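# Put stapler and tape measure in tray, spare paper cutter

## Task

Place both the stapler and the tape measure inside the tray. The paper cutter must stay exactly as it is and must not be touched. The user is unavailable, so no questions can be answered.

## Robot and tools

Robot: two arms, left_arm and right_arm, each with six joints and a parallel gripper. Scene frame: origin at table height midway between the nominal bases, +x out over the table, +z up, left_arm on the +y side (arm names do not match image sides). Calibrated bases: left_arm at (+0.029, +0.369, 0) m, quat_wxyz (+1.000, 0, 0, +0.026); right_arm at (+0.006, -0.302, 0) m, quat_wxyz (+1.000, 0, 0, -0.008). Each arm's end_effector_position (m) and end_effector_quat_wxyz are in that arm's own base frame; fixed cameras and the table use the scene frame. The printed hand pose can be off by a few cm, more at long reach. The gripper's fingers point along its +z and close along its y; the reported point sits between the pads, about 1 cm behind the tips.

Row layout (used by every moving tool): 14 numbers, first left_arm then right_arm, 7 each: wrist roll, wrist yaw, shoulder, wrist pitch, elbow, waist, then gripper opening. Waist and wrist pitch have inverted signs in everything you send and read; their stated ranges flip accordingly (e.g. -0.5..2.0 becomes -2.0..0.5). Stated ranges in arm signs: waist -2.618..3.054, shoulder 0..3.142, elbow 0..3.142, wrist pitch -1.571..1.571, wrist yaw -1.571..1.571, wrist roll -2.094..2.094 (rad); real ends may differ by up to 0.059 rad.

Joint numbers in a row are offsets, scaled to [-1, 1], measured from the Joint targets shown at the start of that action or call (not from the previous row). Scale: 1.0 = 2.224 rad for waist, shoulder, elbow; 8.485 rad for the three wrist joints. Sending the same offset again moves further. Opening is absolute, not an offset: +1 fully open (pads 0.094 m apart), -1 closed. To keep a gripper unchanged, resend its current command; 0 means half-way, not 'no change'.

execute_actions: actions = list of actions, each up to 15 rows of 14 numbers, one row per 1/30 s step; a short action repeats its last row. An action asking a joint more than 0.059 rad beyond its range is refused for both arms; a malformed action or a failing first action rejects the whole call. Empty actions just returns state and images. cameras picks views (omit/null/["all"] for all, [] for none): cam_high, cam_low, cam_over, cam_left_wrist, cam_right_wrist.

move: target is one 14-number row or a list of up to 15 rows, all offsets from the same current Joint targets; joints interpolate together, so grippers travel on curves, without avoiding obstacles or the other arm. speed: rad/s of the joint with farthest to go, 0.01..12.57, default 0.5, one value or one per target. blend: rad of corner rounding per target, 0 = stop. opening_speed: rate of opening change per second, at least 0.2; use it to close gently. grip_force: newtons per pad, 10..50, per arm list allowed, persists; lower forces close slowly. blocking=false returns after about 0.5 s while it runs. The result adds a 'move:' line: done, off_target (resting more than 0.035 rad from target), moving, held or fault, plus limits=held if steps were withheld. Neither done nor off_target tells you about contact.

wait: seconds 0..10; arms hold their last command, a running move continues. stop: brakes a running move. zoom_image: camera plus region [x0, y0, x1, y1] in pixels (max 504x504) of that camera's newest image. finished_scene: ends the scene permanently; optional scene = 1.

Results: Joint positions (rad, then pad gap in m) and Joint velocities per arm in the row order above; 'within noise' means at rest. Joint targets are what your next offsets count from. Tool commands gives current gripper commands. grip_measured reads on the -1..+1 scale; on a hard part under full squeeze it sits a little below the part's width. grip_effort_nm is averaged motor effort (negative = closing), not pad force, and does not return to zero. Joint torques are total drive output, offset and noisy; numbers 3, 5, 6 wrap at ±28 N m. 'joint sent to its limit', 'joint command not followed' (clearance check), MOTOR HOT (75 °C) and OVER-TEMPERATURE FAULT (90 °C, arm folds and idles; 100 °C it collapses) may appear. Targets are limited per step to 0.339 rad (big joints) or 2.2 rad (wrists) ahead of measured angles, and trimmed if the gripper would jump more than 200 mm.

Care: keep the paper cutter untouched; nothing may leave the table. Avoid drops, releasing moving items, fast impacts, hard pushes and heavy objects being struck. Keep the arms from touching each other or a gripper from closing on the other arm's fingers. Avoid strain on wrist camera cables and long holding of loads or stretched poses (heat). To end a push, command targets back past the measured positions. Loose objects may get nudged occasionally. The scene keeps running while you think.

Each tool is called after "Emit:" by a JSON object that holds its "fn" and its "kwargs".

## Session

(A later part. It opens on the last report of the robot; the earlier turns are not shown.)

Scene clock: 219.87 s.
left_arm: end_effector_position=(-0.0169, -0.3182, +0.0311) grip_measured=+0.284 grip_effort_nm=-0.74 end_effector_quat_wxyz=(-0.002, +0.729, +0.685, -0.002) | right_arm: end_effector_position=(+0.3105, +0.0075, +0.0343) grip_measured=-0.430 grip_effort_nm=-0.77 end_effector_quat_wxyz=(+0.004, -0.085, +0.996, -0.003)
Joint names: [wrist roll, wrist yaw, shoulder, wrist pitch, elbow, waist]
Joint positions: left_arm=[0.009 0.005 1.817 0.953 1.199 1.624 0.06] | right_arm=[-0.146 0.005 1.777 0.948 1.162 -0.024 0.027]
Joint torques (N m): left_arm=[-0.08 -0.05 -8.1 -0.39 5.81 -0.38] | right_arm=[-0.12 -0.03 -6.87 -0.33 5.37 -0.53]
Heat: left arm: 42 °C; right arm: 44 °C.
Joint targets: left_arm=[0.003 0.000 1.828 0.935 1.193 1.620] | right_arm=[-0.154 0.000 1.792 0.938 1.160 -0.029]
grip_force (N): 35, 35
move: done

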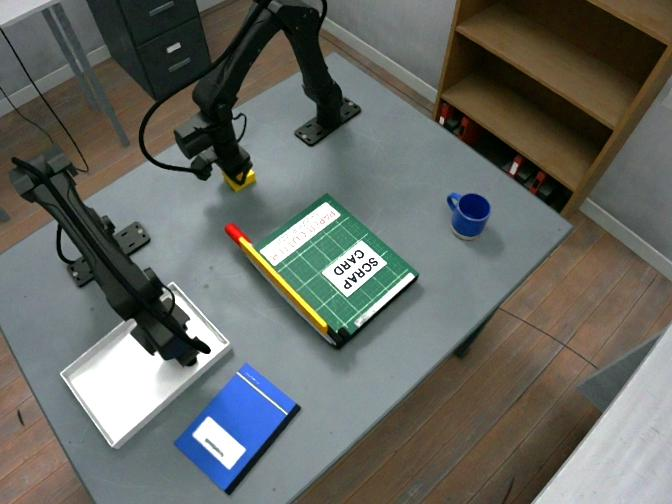

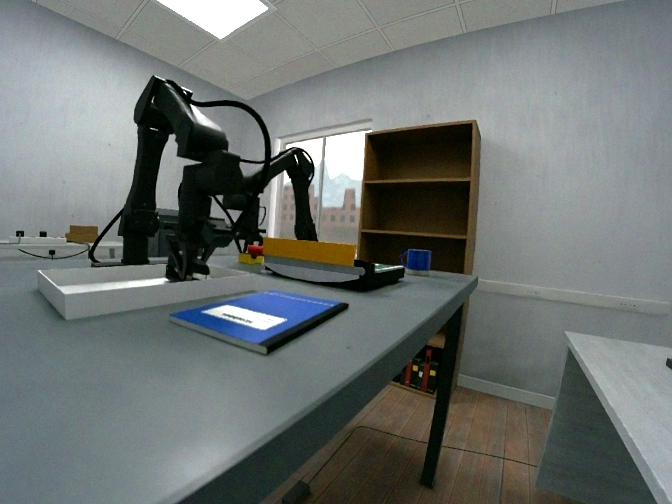

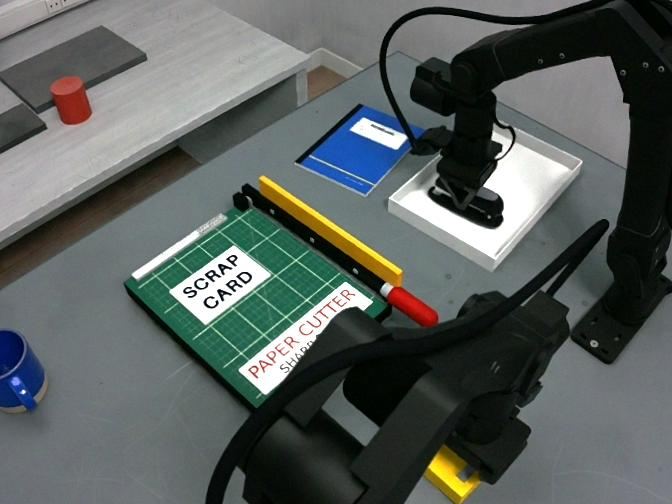

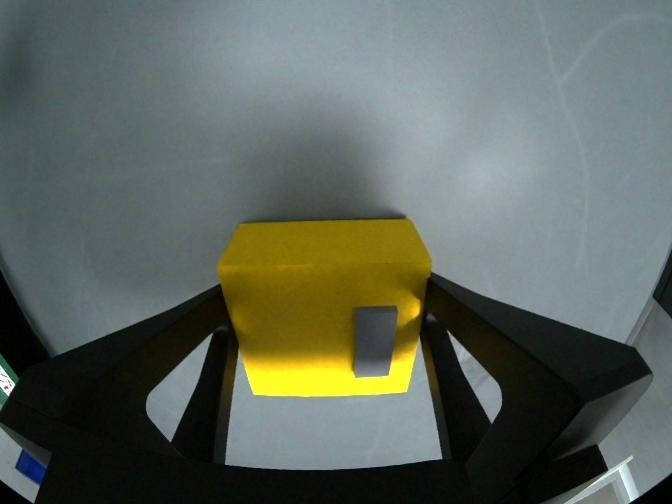

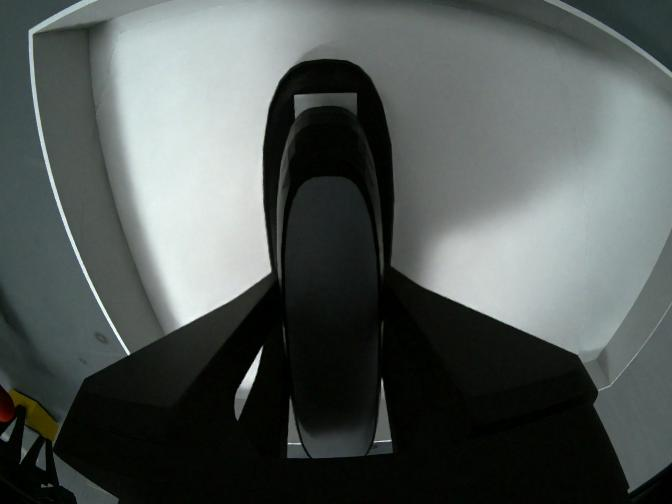

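Emit:
{"fn": "move", "kwargs": {"target": [[0,0,0.0007,-0.0009,-0.0027,0,-1,0,0,0.001,-0.0014,-0.0044,0,-1],[0,0,0.0007,-0.0009,-0.0027,0,1,0,0,0.001,-0.0014,-0.0044,0,0.5],[0,0,-0.0344,0.0441,0.134,0,1,0,0,-0.0335,0.0477,0.1482,0,0.5],[0,0,-0.0344,0.0441,0.134,-0.5036,1,0,0,-0.0449,0.0657,0.2055,0,0.5]], "speed": [0.1,0.5,0.6,1.0], "blend": [0,0,0.1,0], "opening_speed": 1.5, "cameras": ["cam_high","cam_over","cam_right_wrist"]}}

Emit:
{"fn": "move", "kwargs": {"target": [[0,0,0,0,0,0,1,0,0,0,0,0,-0.6578,1],[0,0,0,0,0,0,1,0.0005,0,0.1206,-0.0147,0.0645,-0.6578,1]], "speed": 1.2, "blend": [0.1,0]}}

Scene clock: 240.63 s.
left_arm: end_effector_position=(+0.2792, -0.1495, +0.1097) grip_measured=+0.998 grip_effort_nm=0.10 end_effector_quat_wxyz=(-0.017, +0.249, +0.968, +0.005) | right_arm: end_effector_position=(+0.3001, +0.0073, +0.1585) grip_measured=+0.498 grip_effort_nm=0.10 end_effector_quat_wxyz=(-0.021, -0.085, +0.996, -0.001)
Joint names: [wrist roll, wrist yaw, shoulder, wrist pitch, elbow, waist]
Joint positions: left_arm=[0.007 -0.002 1.776 1.298 1.469 0.496 0.094] | right_arm=[-0.146 0.005 1.724 1.488 1.6 -0.024 0.07]
Joint torques (N m): left_arm=[-0.08 0.03 -11.7 -0.03 8.47 0.4] | right_arm=[-0.1 -0.04 -10.24 -0.11 7.42 -0.46]
Heat: left arm: 42 °C; right arm: 44 °C.
Joint targets: left_arm=[0.003 0.000 1.752 1.310 1.490 0.500] | right_arm=[-0.155 0.000 1.692 1.495 1.617 -0.029]
grip_force (N): 35, 35
move: done
Images, in order (width x height): cam_high 672x504, cam_over 672x504, cam_right_wrist 672x504.

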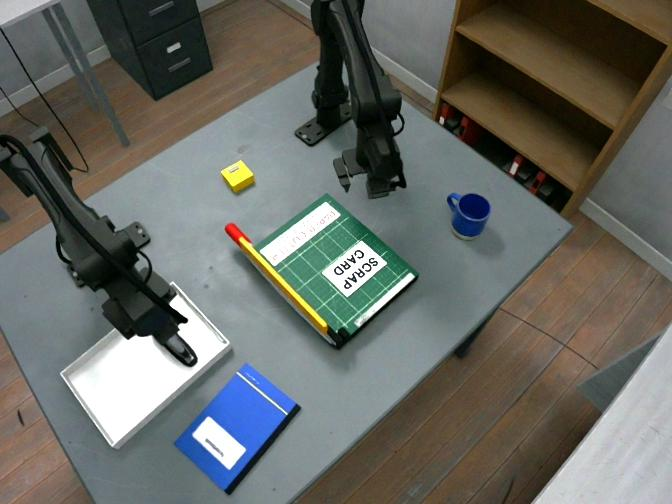

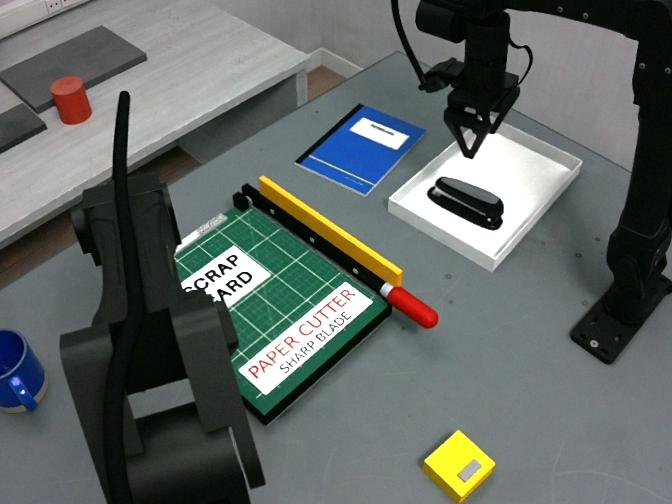

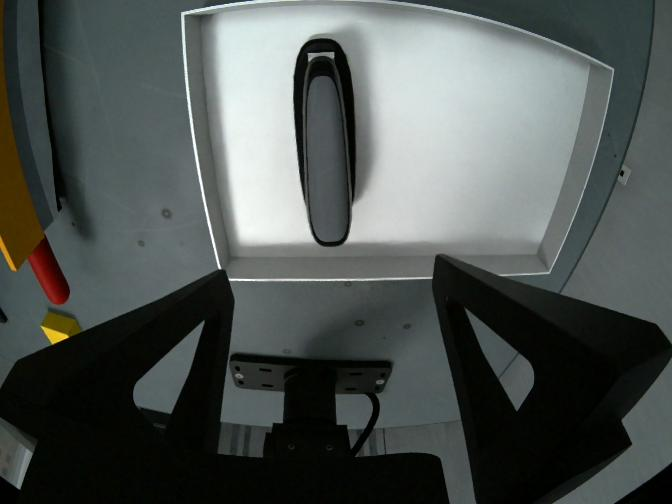

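Scene clock: 242.80 s.
left_arm: end_effector_position=(+0.2791, -0.1494, +0.1097) grip_measured=+0.998 grip_effort_nm=0.10 end_effector_quat_wxyz=(-0.017, +0.249, +0.968, +0.005) | right_arm: end_effector_position=(+0.0251, +0.3650, +0.1204) grip_measured=+0.998 grip_effort_nm=0.09 end_effector_quat_wxyz=(+0.008, +0.733, -0.680, +0.005)
Joint names: [wrist roll, wrist yaw, shoulder, wrist pitch, elbow, waist]
Joint positions: left_arm=[0.007 -0.002 1.776 1.299 1.469 0.496 0.094] | right_arm=[-0.147 -0.002 1.955 1.38 1.744 -1.498 0.094]
Joint torques (N m): left_arm=[-0.05 0.01 -11.66 0 8.46 0.34] | right_arm=[-0.04 0.03 -9.59 -0.27 7.46 0.58]
Heat: left arm: 42 °C; right arm: 44 °C.
Joint targets: left_arm=[0.003 0.000 1.752 1.310 1.490 0.500] | right_arm=[-0.150 0.000 1.961 1.371 1.760 -1.493]
grip_force (N): 35, 35
move: done

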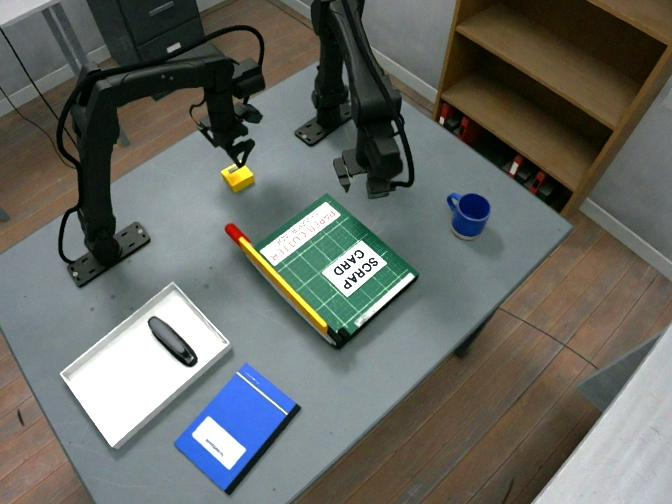

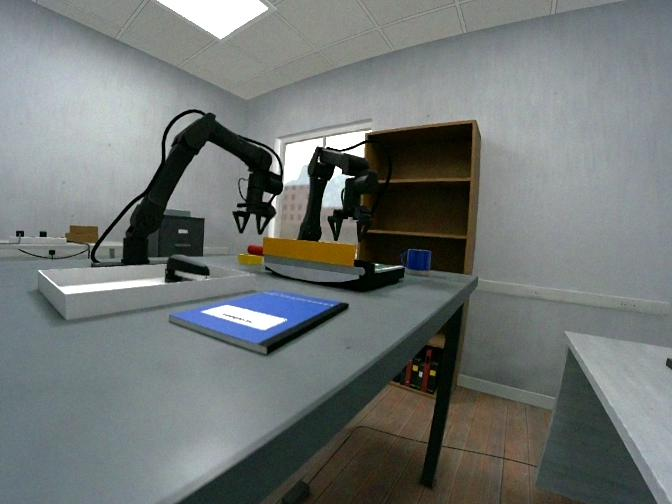

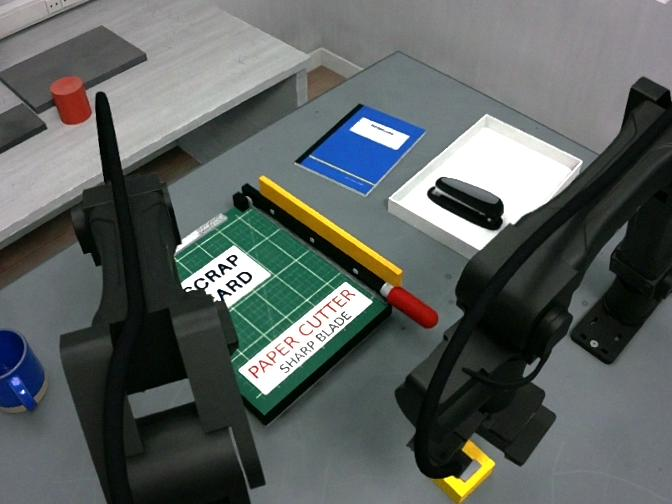

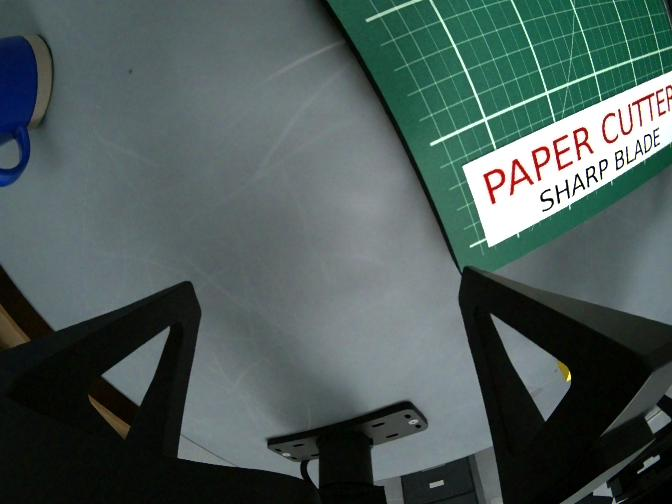

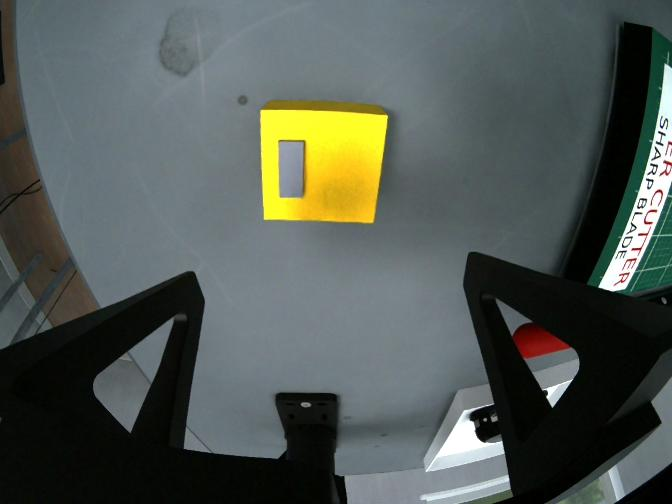

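Emit:
{"fn": "move", "kwargs": {"target": [[0,0,0,0,0,0,1,0.0086,0,0.0467,-0.0442,-0.1214,-0.0139,1],[0,0,0,0,0,0,1,0.0086,0,0.0467,-0.0442,-0.1214,-0.0139,-1]], "speed": 0.5, "cameras": ["cam_high","cam_over","cam_right_wrist"]}}

Scene clock: 262.40 s.
left_arm: end_effector_position=(+0.2791, -0.1494, +0.1097) grip_measured=+0.998 grip_effort_nm=0.10 end_effector_quat_wxyz=(-0.017, +0.249, +0.968, +0.005) | right_arm: end_effector_position=(+0.0190, +0.3848, +0.0281) grip_measured=+0.290 grip_effort_nm=-0.71 end_effector_quat_wxyz=(-0.008, +0.719, -0.695, -0.008)
Joint names: [wrist roll, wrist yaw, shoulder, wrist pitch, elbow, waist]
Joint positions: left_arm=[0.007 -0.002 1.776 1.299 1.469 0.496 0.094] | right_arm=[-0.086 -0.001 2.04 1.005 1.495 -1.518 0.061]
Joint torques (N m): left_arm=[-0.07 0.02 -11.74 -0.02 8.5 0.32] | right_arm=[0.04 0.03 -8.83 -0.33 5.23 -0.44]
Heat: left arm: 43 °C; right arm: 43 °C.
Joint targets: left_arm=[0.003 0.000 1.752 1.310 1.490 0.500] | right_arm=[-0.077 0.000 2.064 0.996 1.490 -1.524]
grip_force (N): 35, 35
move: done
Images, in order (width x height): cam_high 672x504, cam_over 672x504, cam_right_wrist 672x504.

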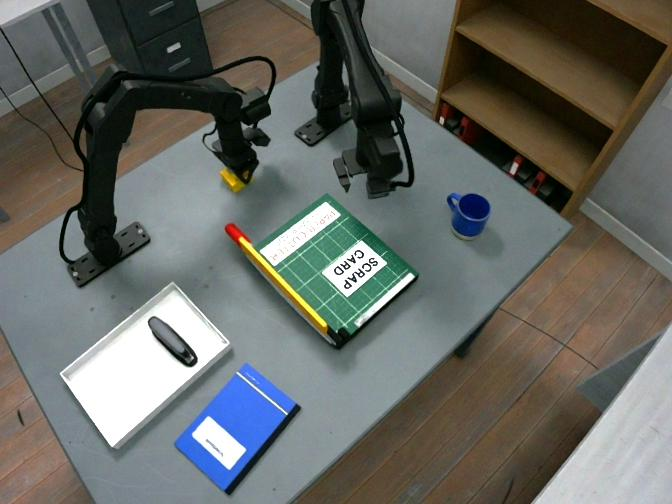

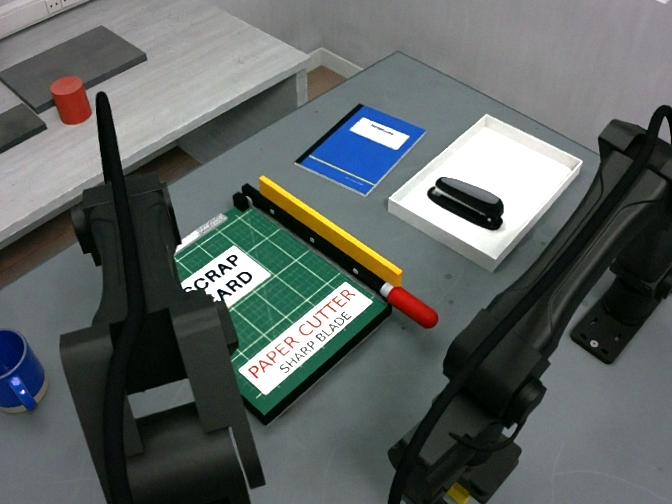

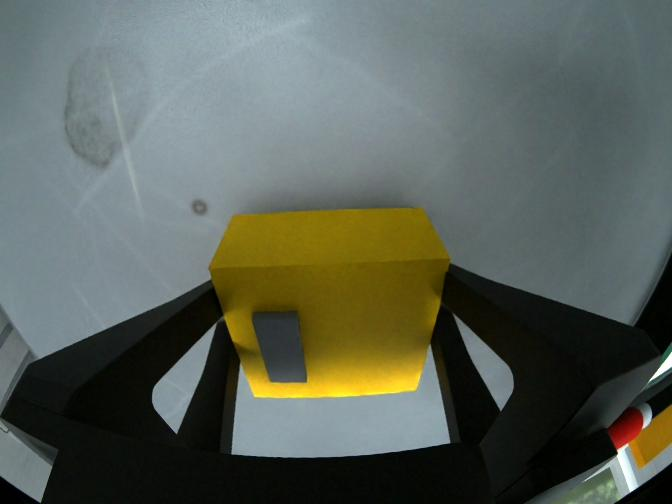

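Emit:
{"fn": "move", "kwargs": {"target": [[0,0,0,0,0,0,1,0,0,-0.0466,0.0442,0.1217,0,-1],[0,0,0,0,0,0,1,0,0,-0.1672,0.0589,0.0571,0,-1],[0,0,0,0,0,0,1,-0.0552,0,-0.1672,0.0589,0.0571,0.8471,-1],[0,0,0,0,0,0,1,-0.0552,0,-0.0871,0.045,0.0844,0.8471,-1],[0,0,0,0,0,0,1,-0.0552,0,-0.0582,-0.0028,-0.0692,0.8471,-1]], "speed": [0.8,1.0,1.2,1.0,0.45], "blend": [0.1,0.1,0.05,0.02,0], "cameras": ["cam_high","cam_over","cam_right_wrist"]}}

Scene clock: 278.20 s.
left_arm: end_effector_position=(+0.2791, -0.1494, +0.1097) grip_measured=+0.998 grip_effort_nm=0.10 end_effector_quat_wxyz=(-0.017, +0.249, +0.968, +0.005) | right_arm: end_effector_position=(+0.3271, -0.1262, +0.0332) grip_measured=+0.289 grip_effort_nm=-0.76 end_effector_quat_wxyz=(+0.004, -0.085, +0.996, -0.007)
Joint names: [wrist roll, wrist yaw, shoulder, wrist pitch, elbow, waist]
Joint positions: left_arm=[0.007 -0.002 1.776 1.299 1.469 0.496 0.094] | right_arm=[-0.536 0.008 1.916 0.981 1.339 0.367 0.061]
Joint torques (N m): left_arm=[-0.04 0.02 -11.66 -0.01 8.49 0.46] | right_arm=[-0.11 -0.08 -8.02 -0.29 5.38 -0.53]
Heat: left arm: 44 °C; right arm: 43 °C.
Joint targets: left_arm=[0.003 0.000 1.752 1.310 1.490 0.500] | right_arm=[-0.546 0.000 1.935 0.972 1.336 0.360]
grip_force (N): 35, 35
move: done
Images, in order (width x height): cam_high 672x504, cam_over 672x504, cam_right_wrist 672x504.

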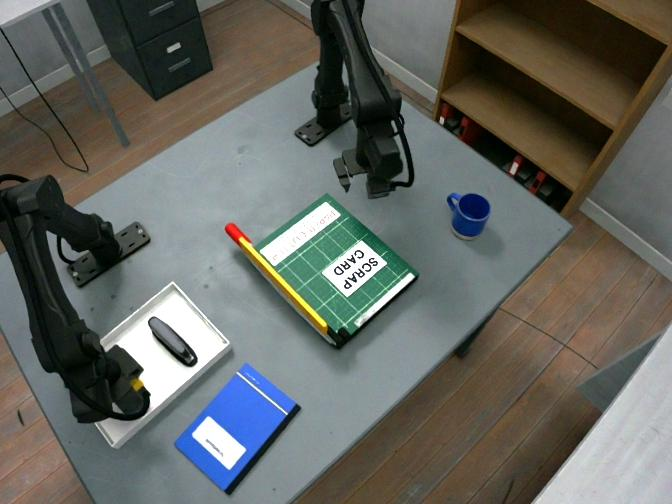

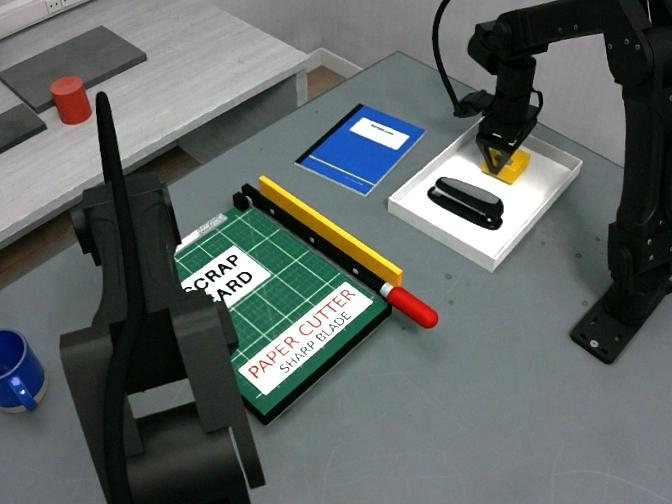

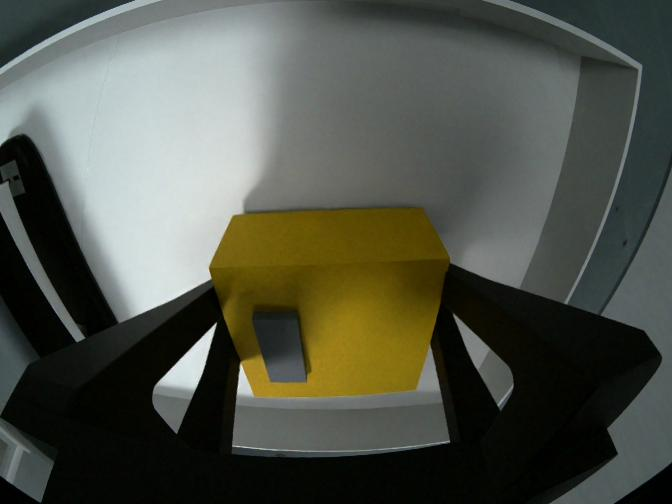

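Emit:
{"fn": "move", "kwargs": {"target": [[0,0,0,0,0,0,1,0,0,0.0006,-0.001,-0.003,0,-1],[0,0,0,0,0,0,1,0,0,0.0006,-0.001,-0.003,0,0.65],[0,0,0,0,0,0,1,0,0,-0.0289,0.0478,0.1536,0,0.65]], "speed": [0.1,0.5,0.6], "opening_speed": 1.2, "cameras": ["cam_high","cam_over"]}}

Scene clock: 285.80 s.
left_arm: end_effector_position=(+0.2791, -0.1494, +0.1097) grip_measured=+0.998 grip_effort_nm=0.10 end_effector_quat_wxyz=(-0.017, +0.249, +0.968, +0.005) | right_arm: end_effector_position=(+0.3254, -0.1255, +0.1197) grip_measured=+0.648 grip_effort_nm=0.10 end_effector_quat_wxyz=(-0.017, -0.085, +0.996, +0.003)
Joint names: [wrist roll, wrist yaw, shoulder, wrist pitch, elbow, waist]
Joint positions: left_arm=[0.007 -0.002 1.776 1.299 1.469 0.496 0.094] | right_arm=[-0.537 0.008 1.899 1.37 1.664 0.367 0.077]
Joint torques (N m): left_arm=[-0.06 0.02 -11.62 -0.03 8.46 0.4] | right_arm=[-0.11 -0.07 -11.63 -0.03 7.16 -0.53]
Heat: left arm: 44 °C; right arm: 43 °C.
Joint targets: left_arm=[0.003 0.000 1.752 1.310 1.490 0.500] | right_arm=[-0.546 0.000 1.871 1.378 1.678 0.360]
grip_force (N): 35, 35
move: done
Images, in order (width x height): cam_high 672x504, cam_over 672x504.

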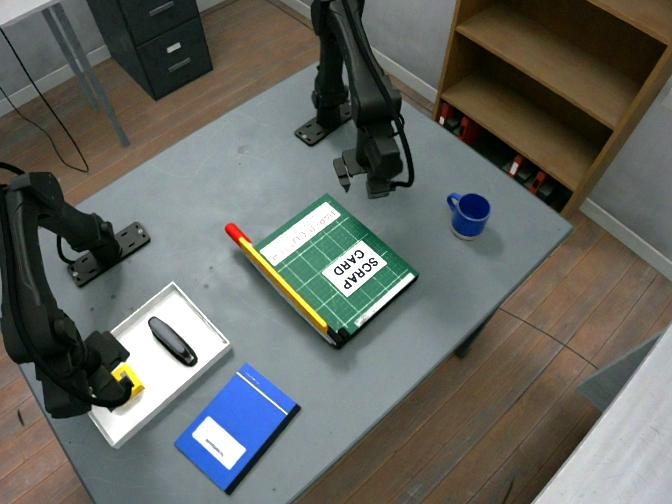

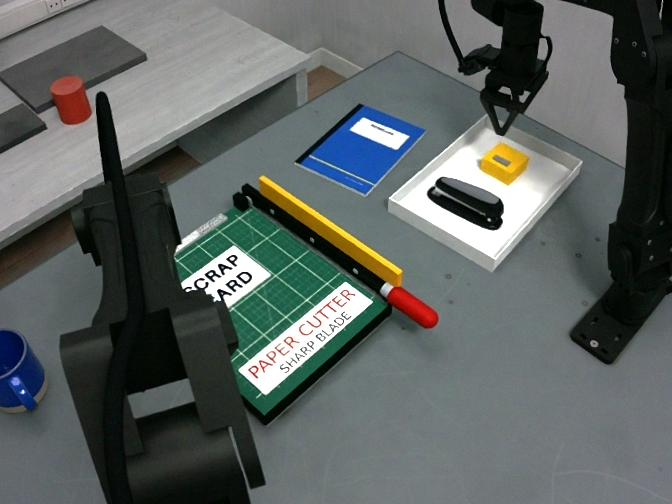

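Both in the tray.

Emit:
{"fn": "finished_scene", "kwargs": {}}

The scene is finished: the task was done.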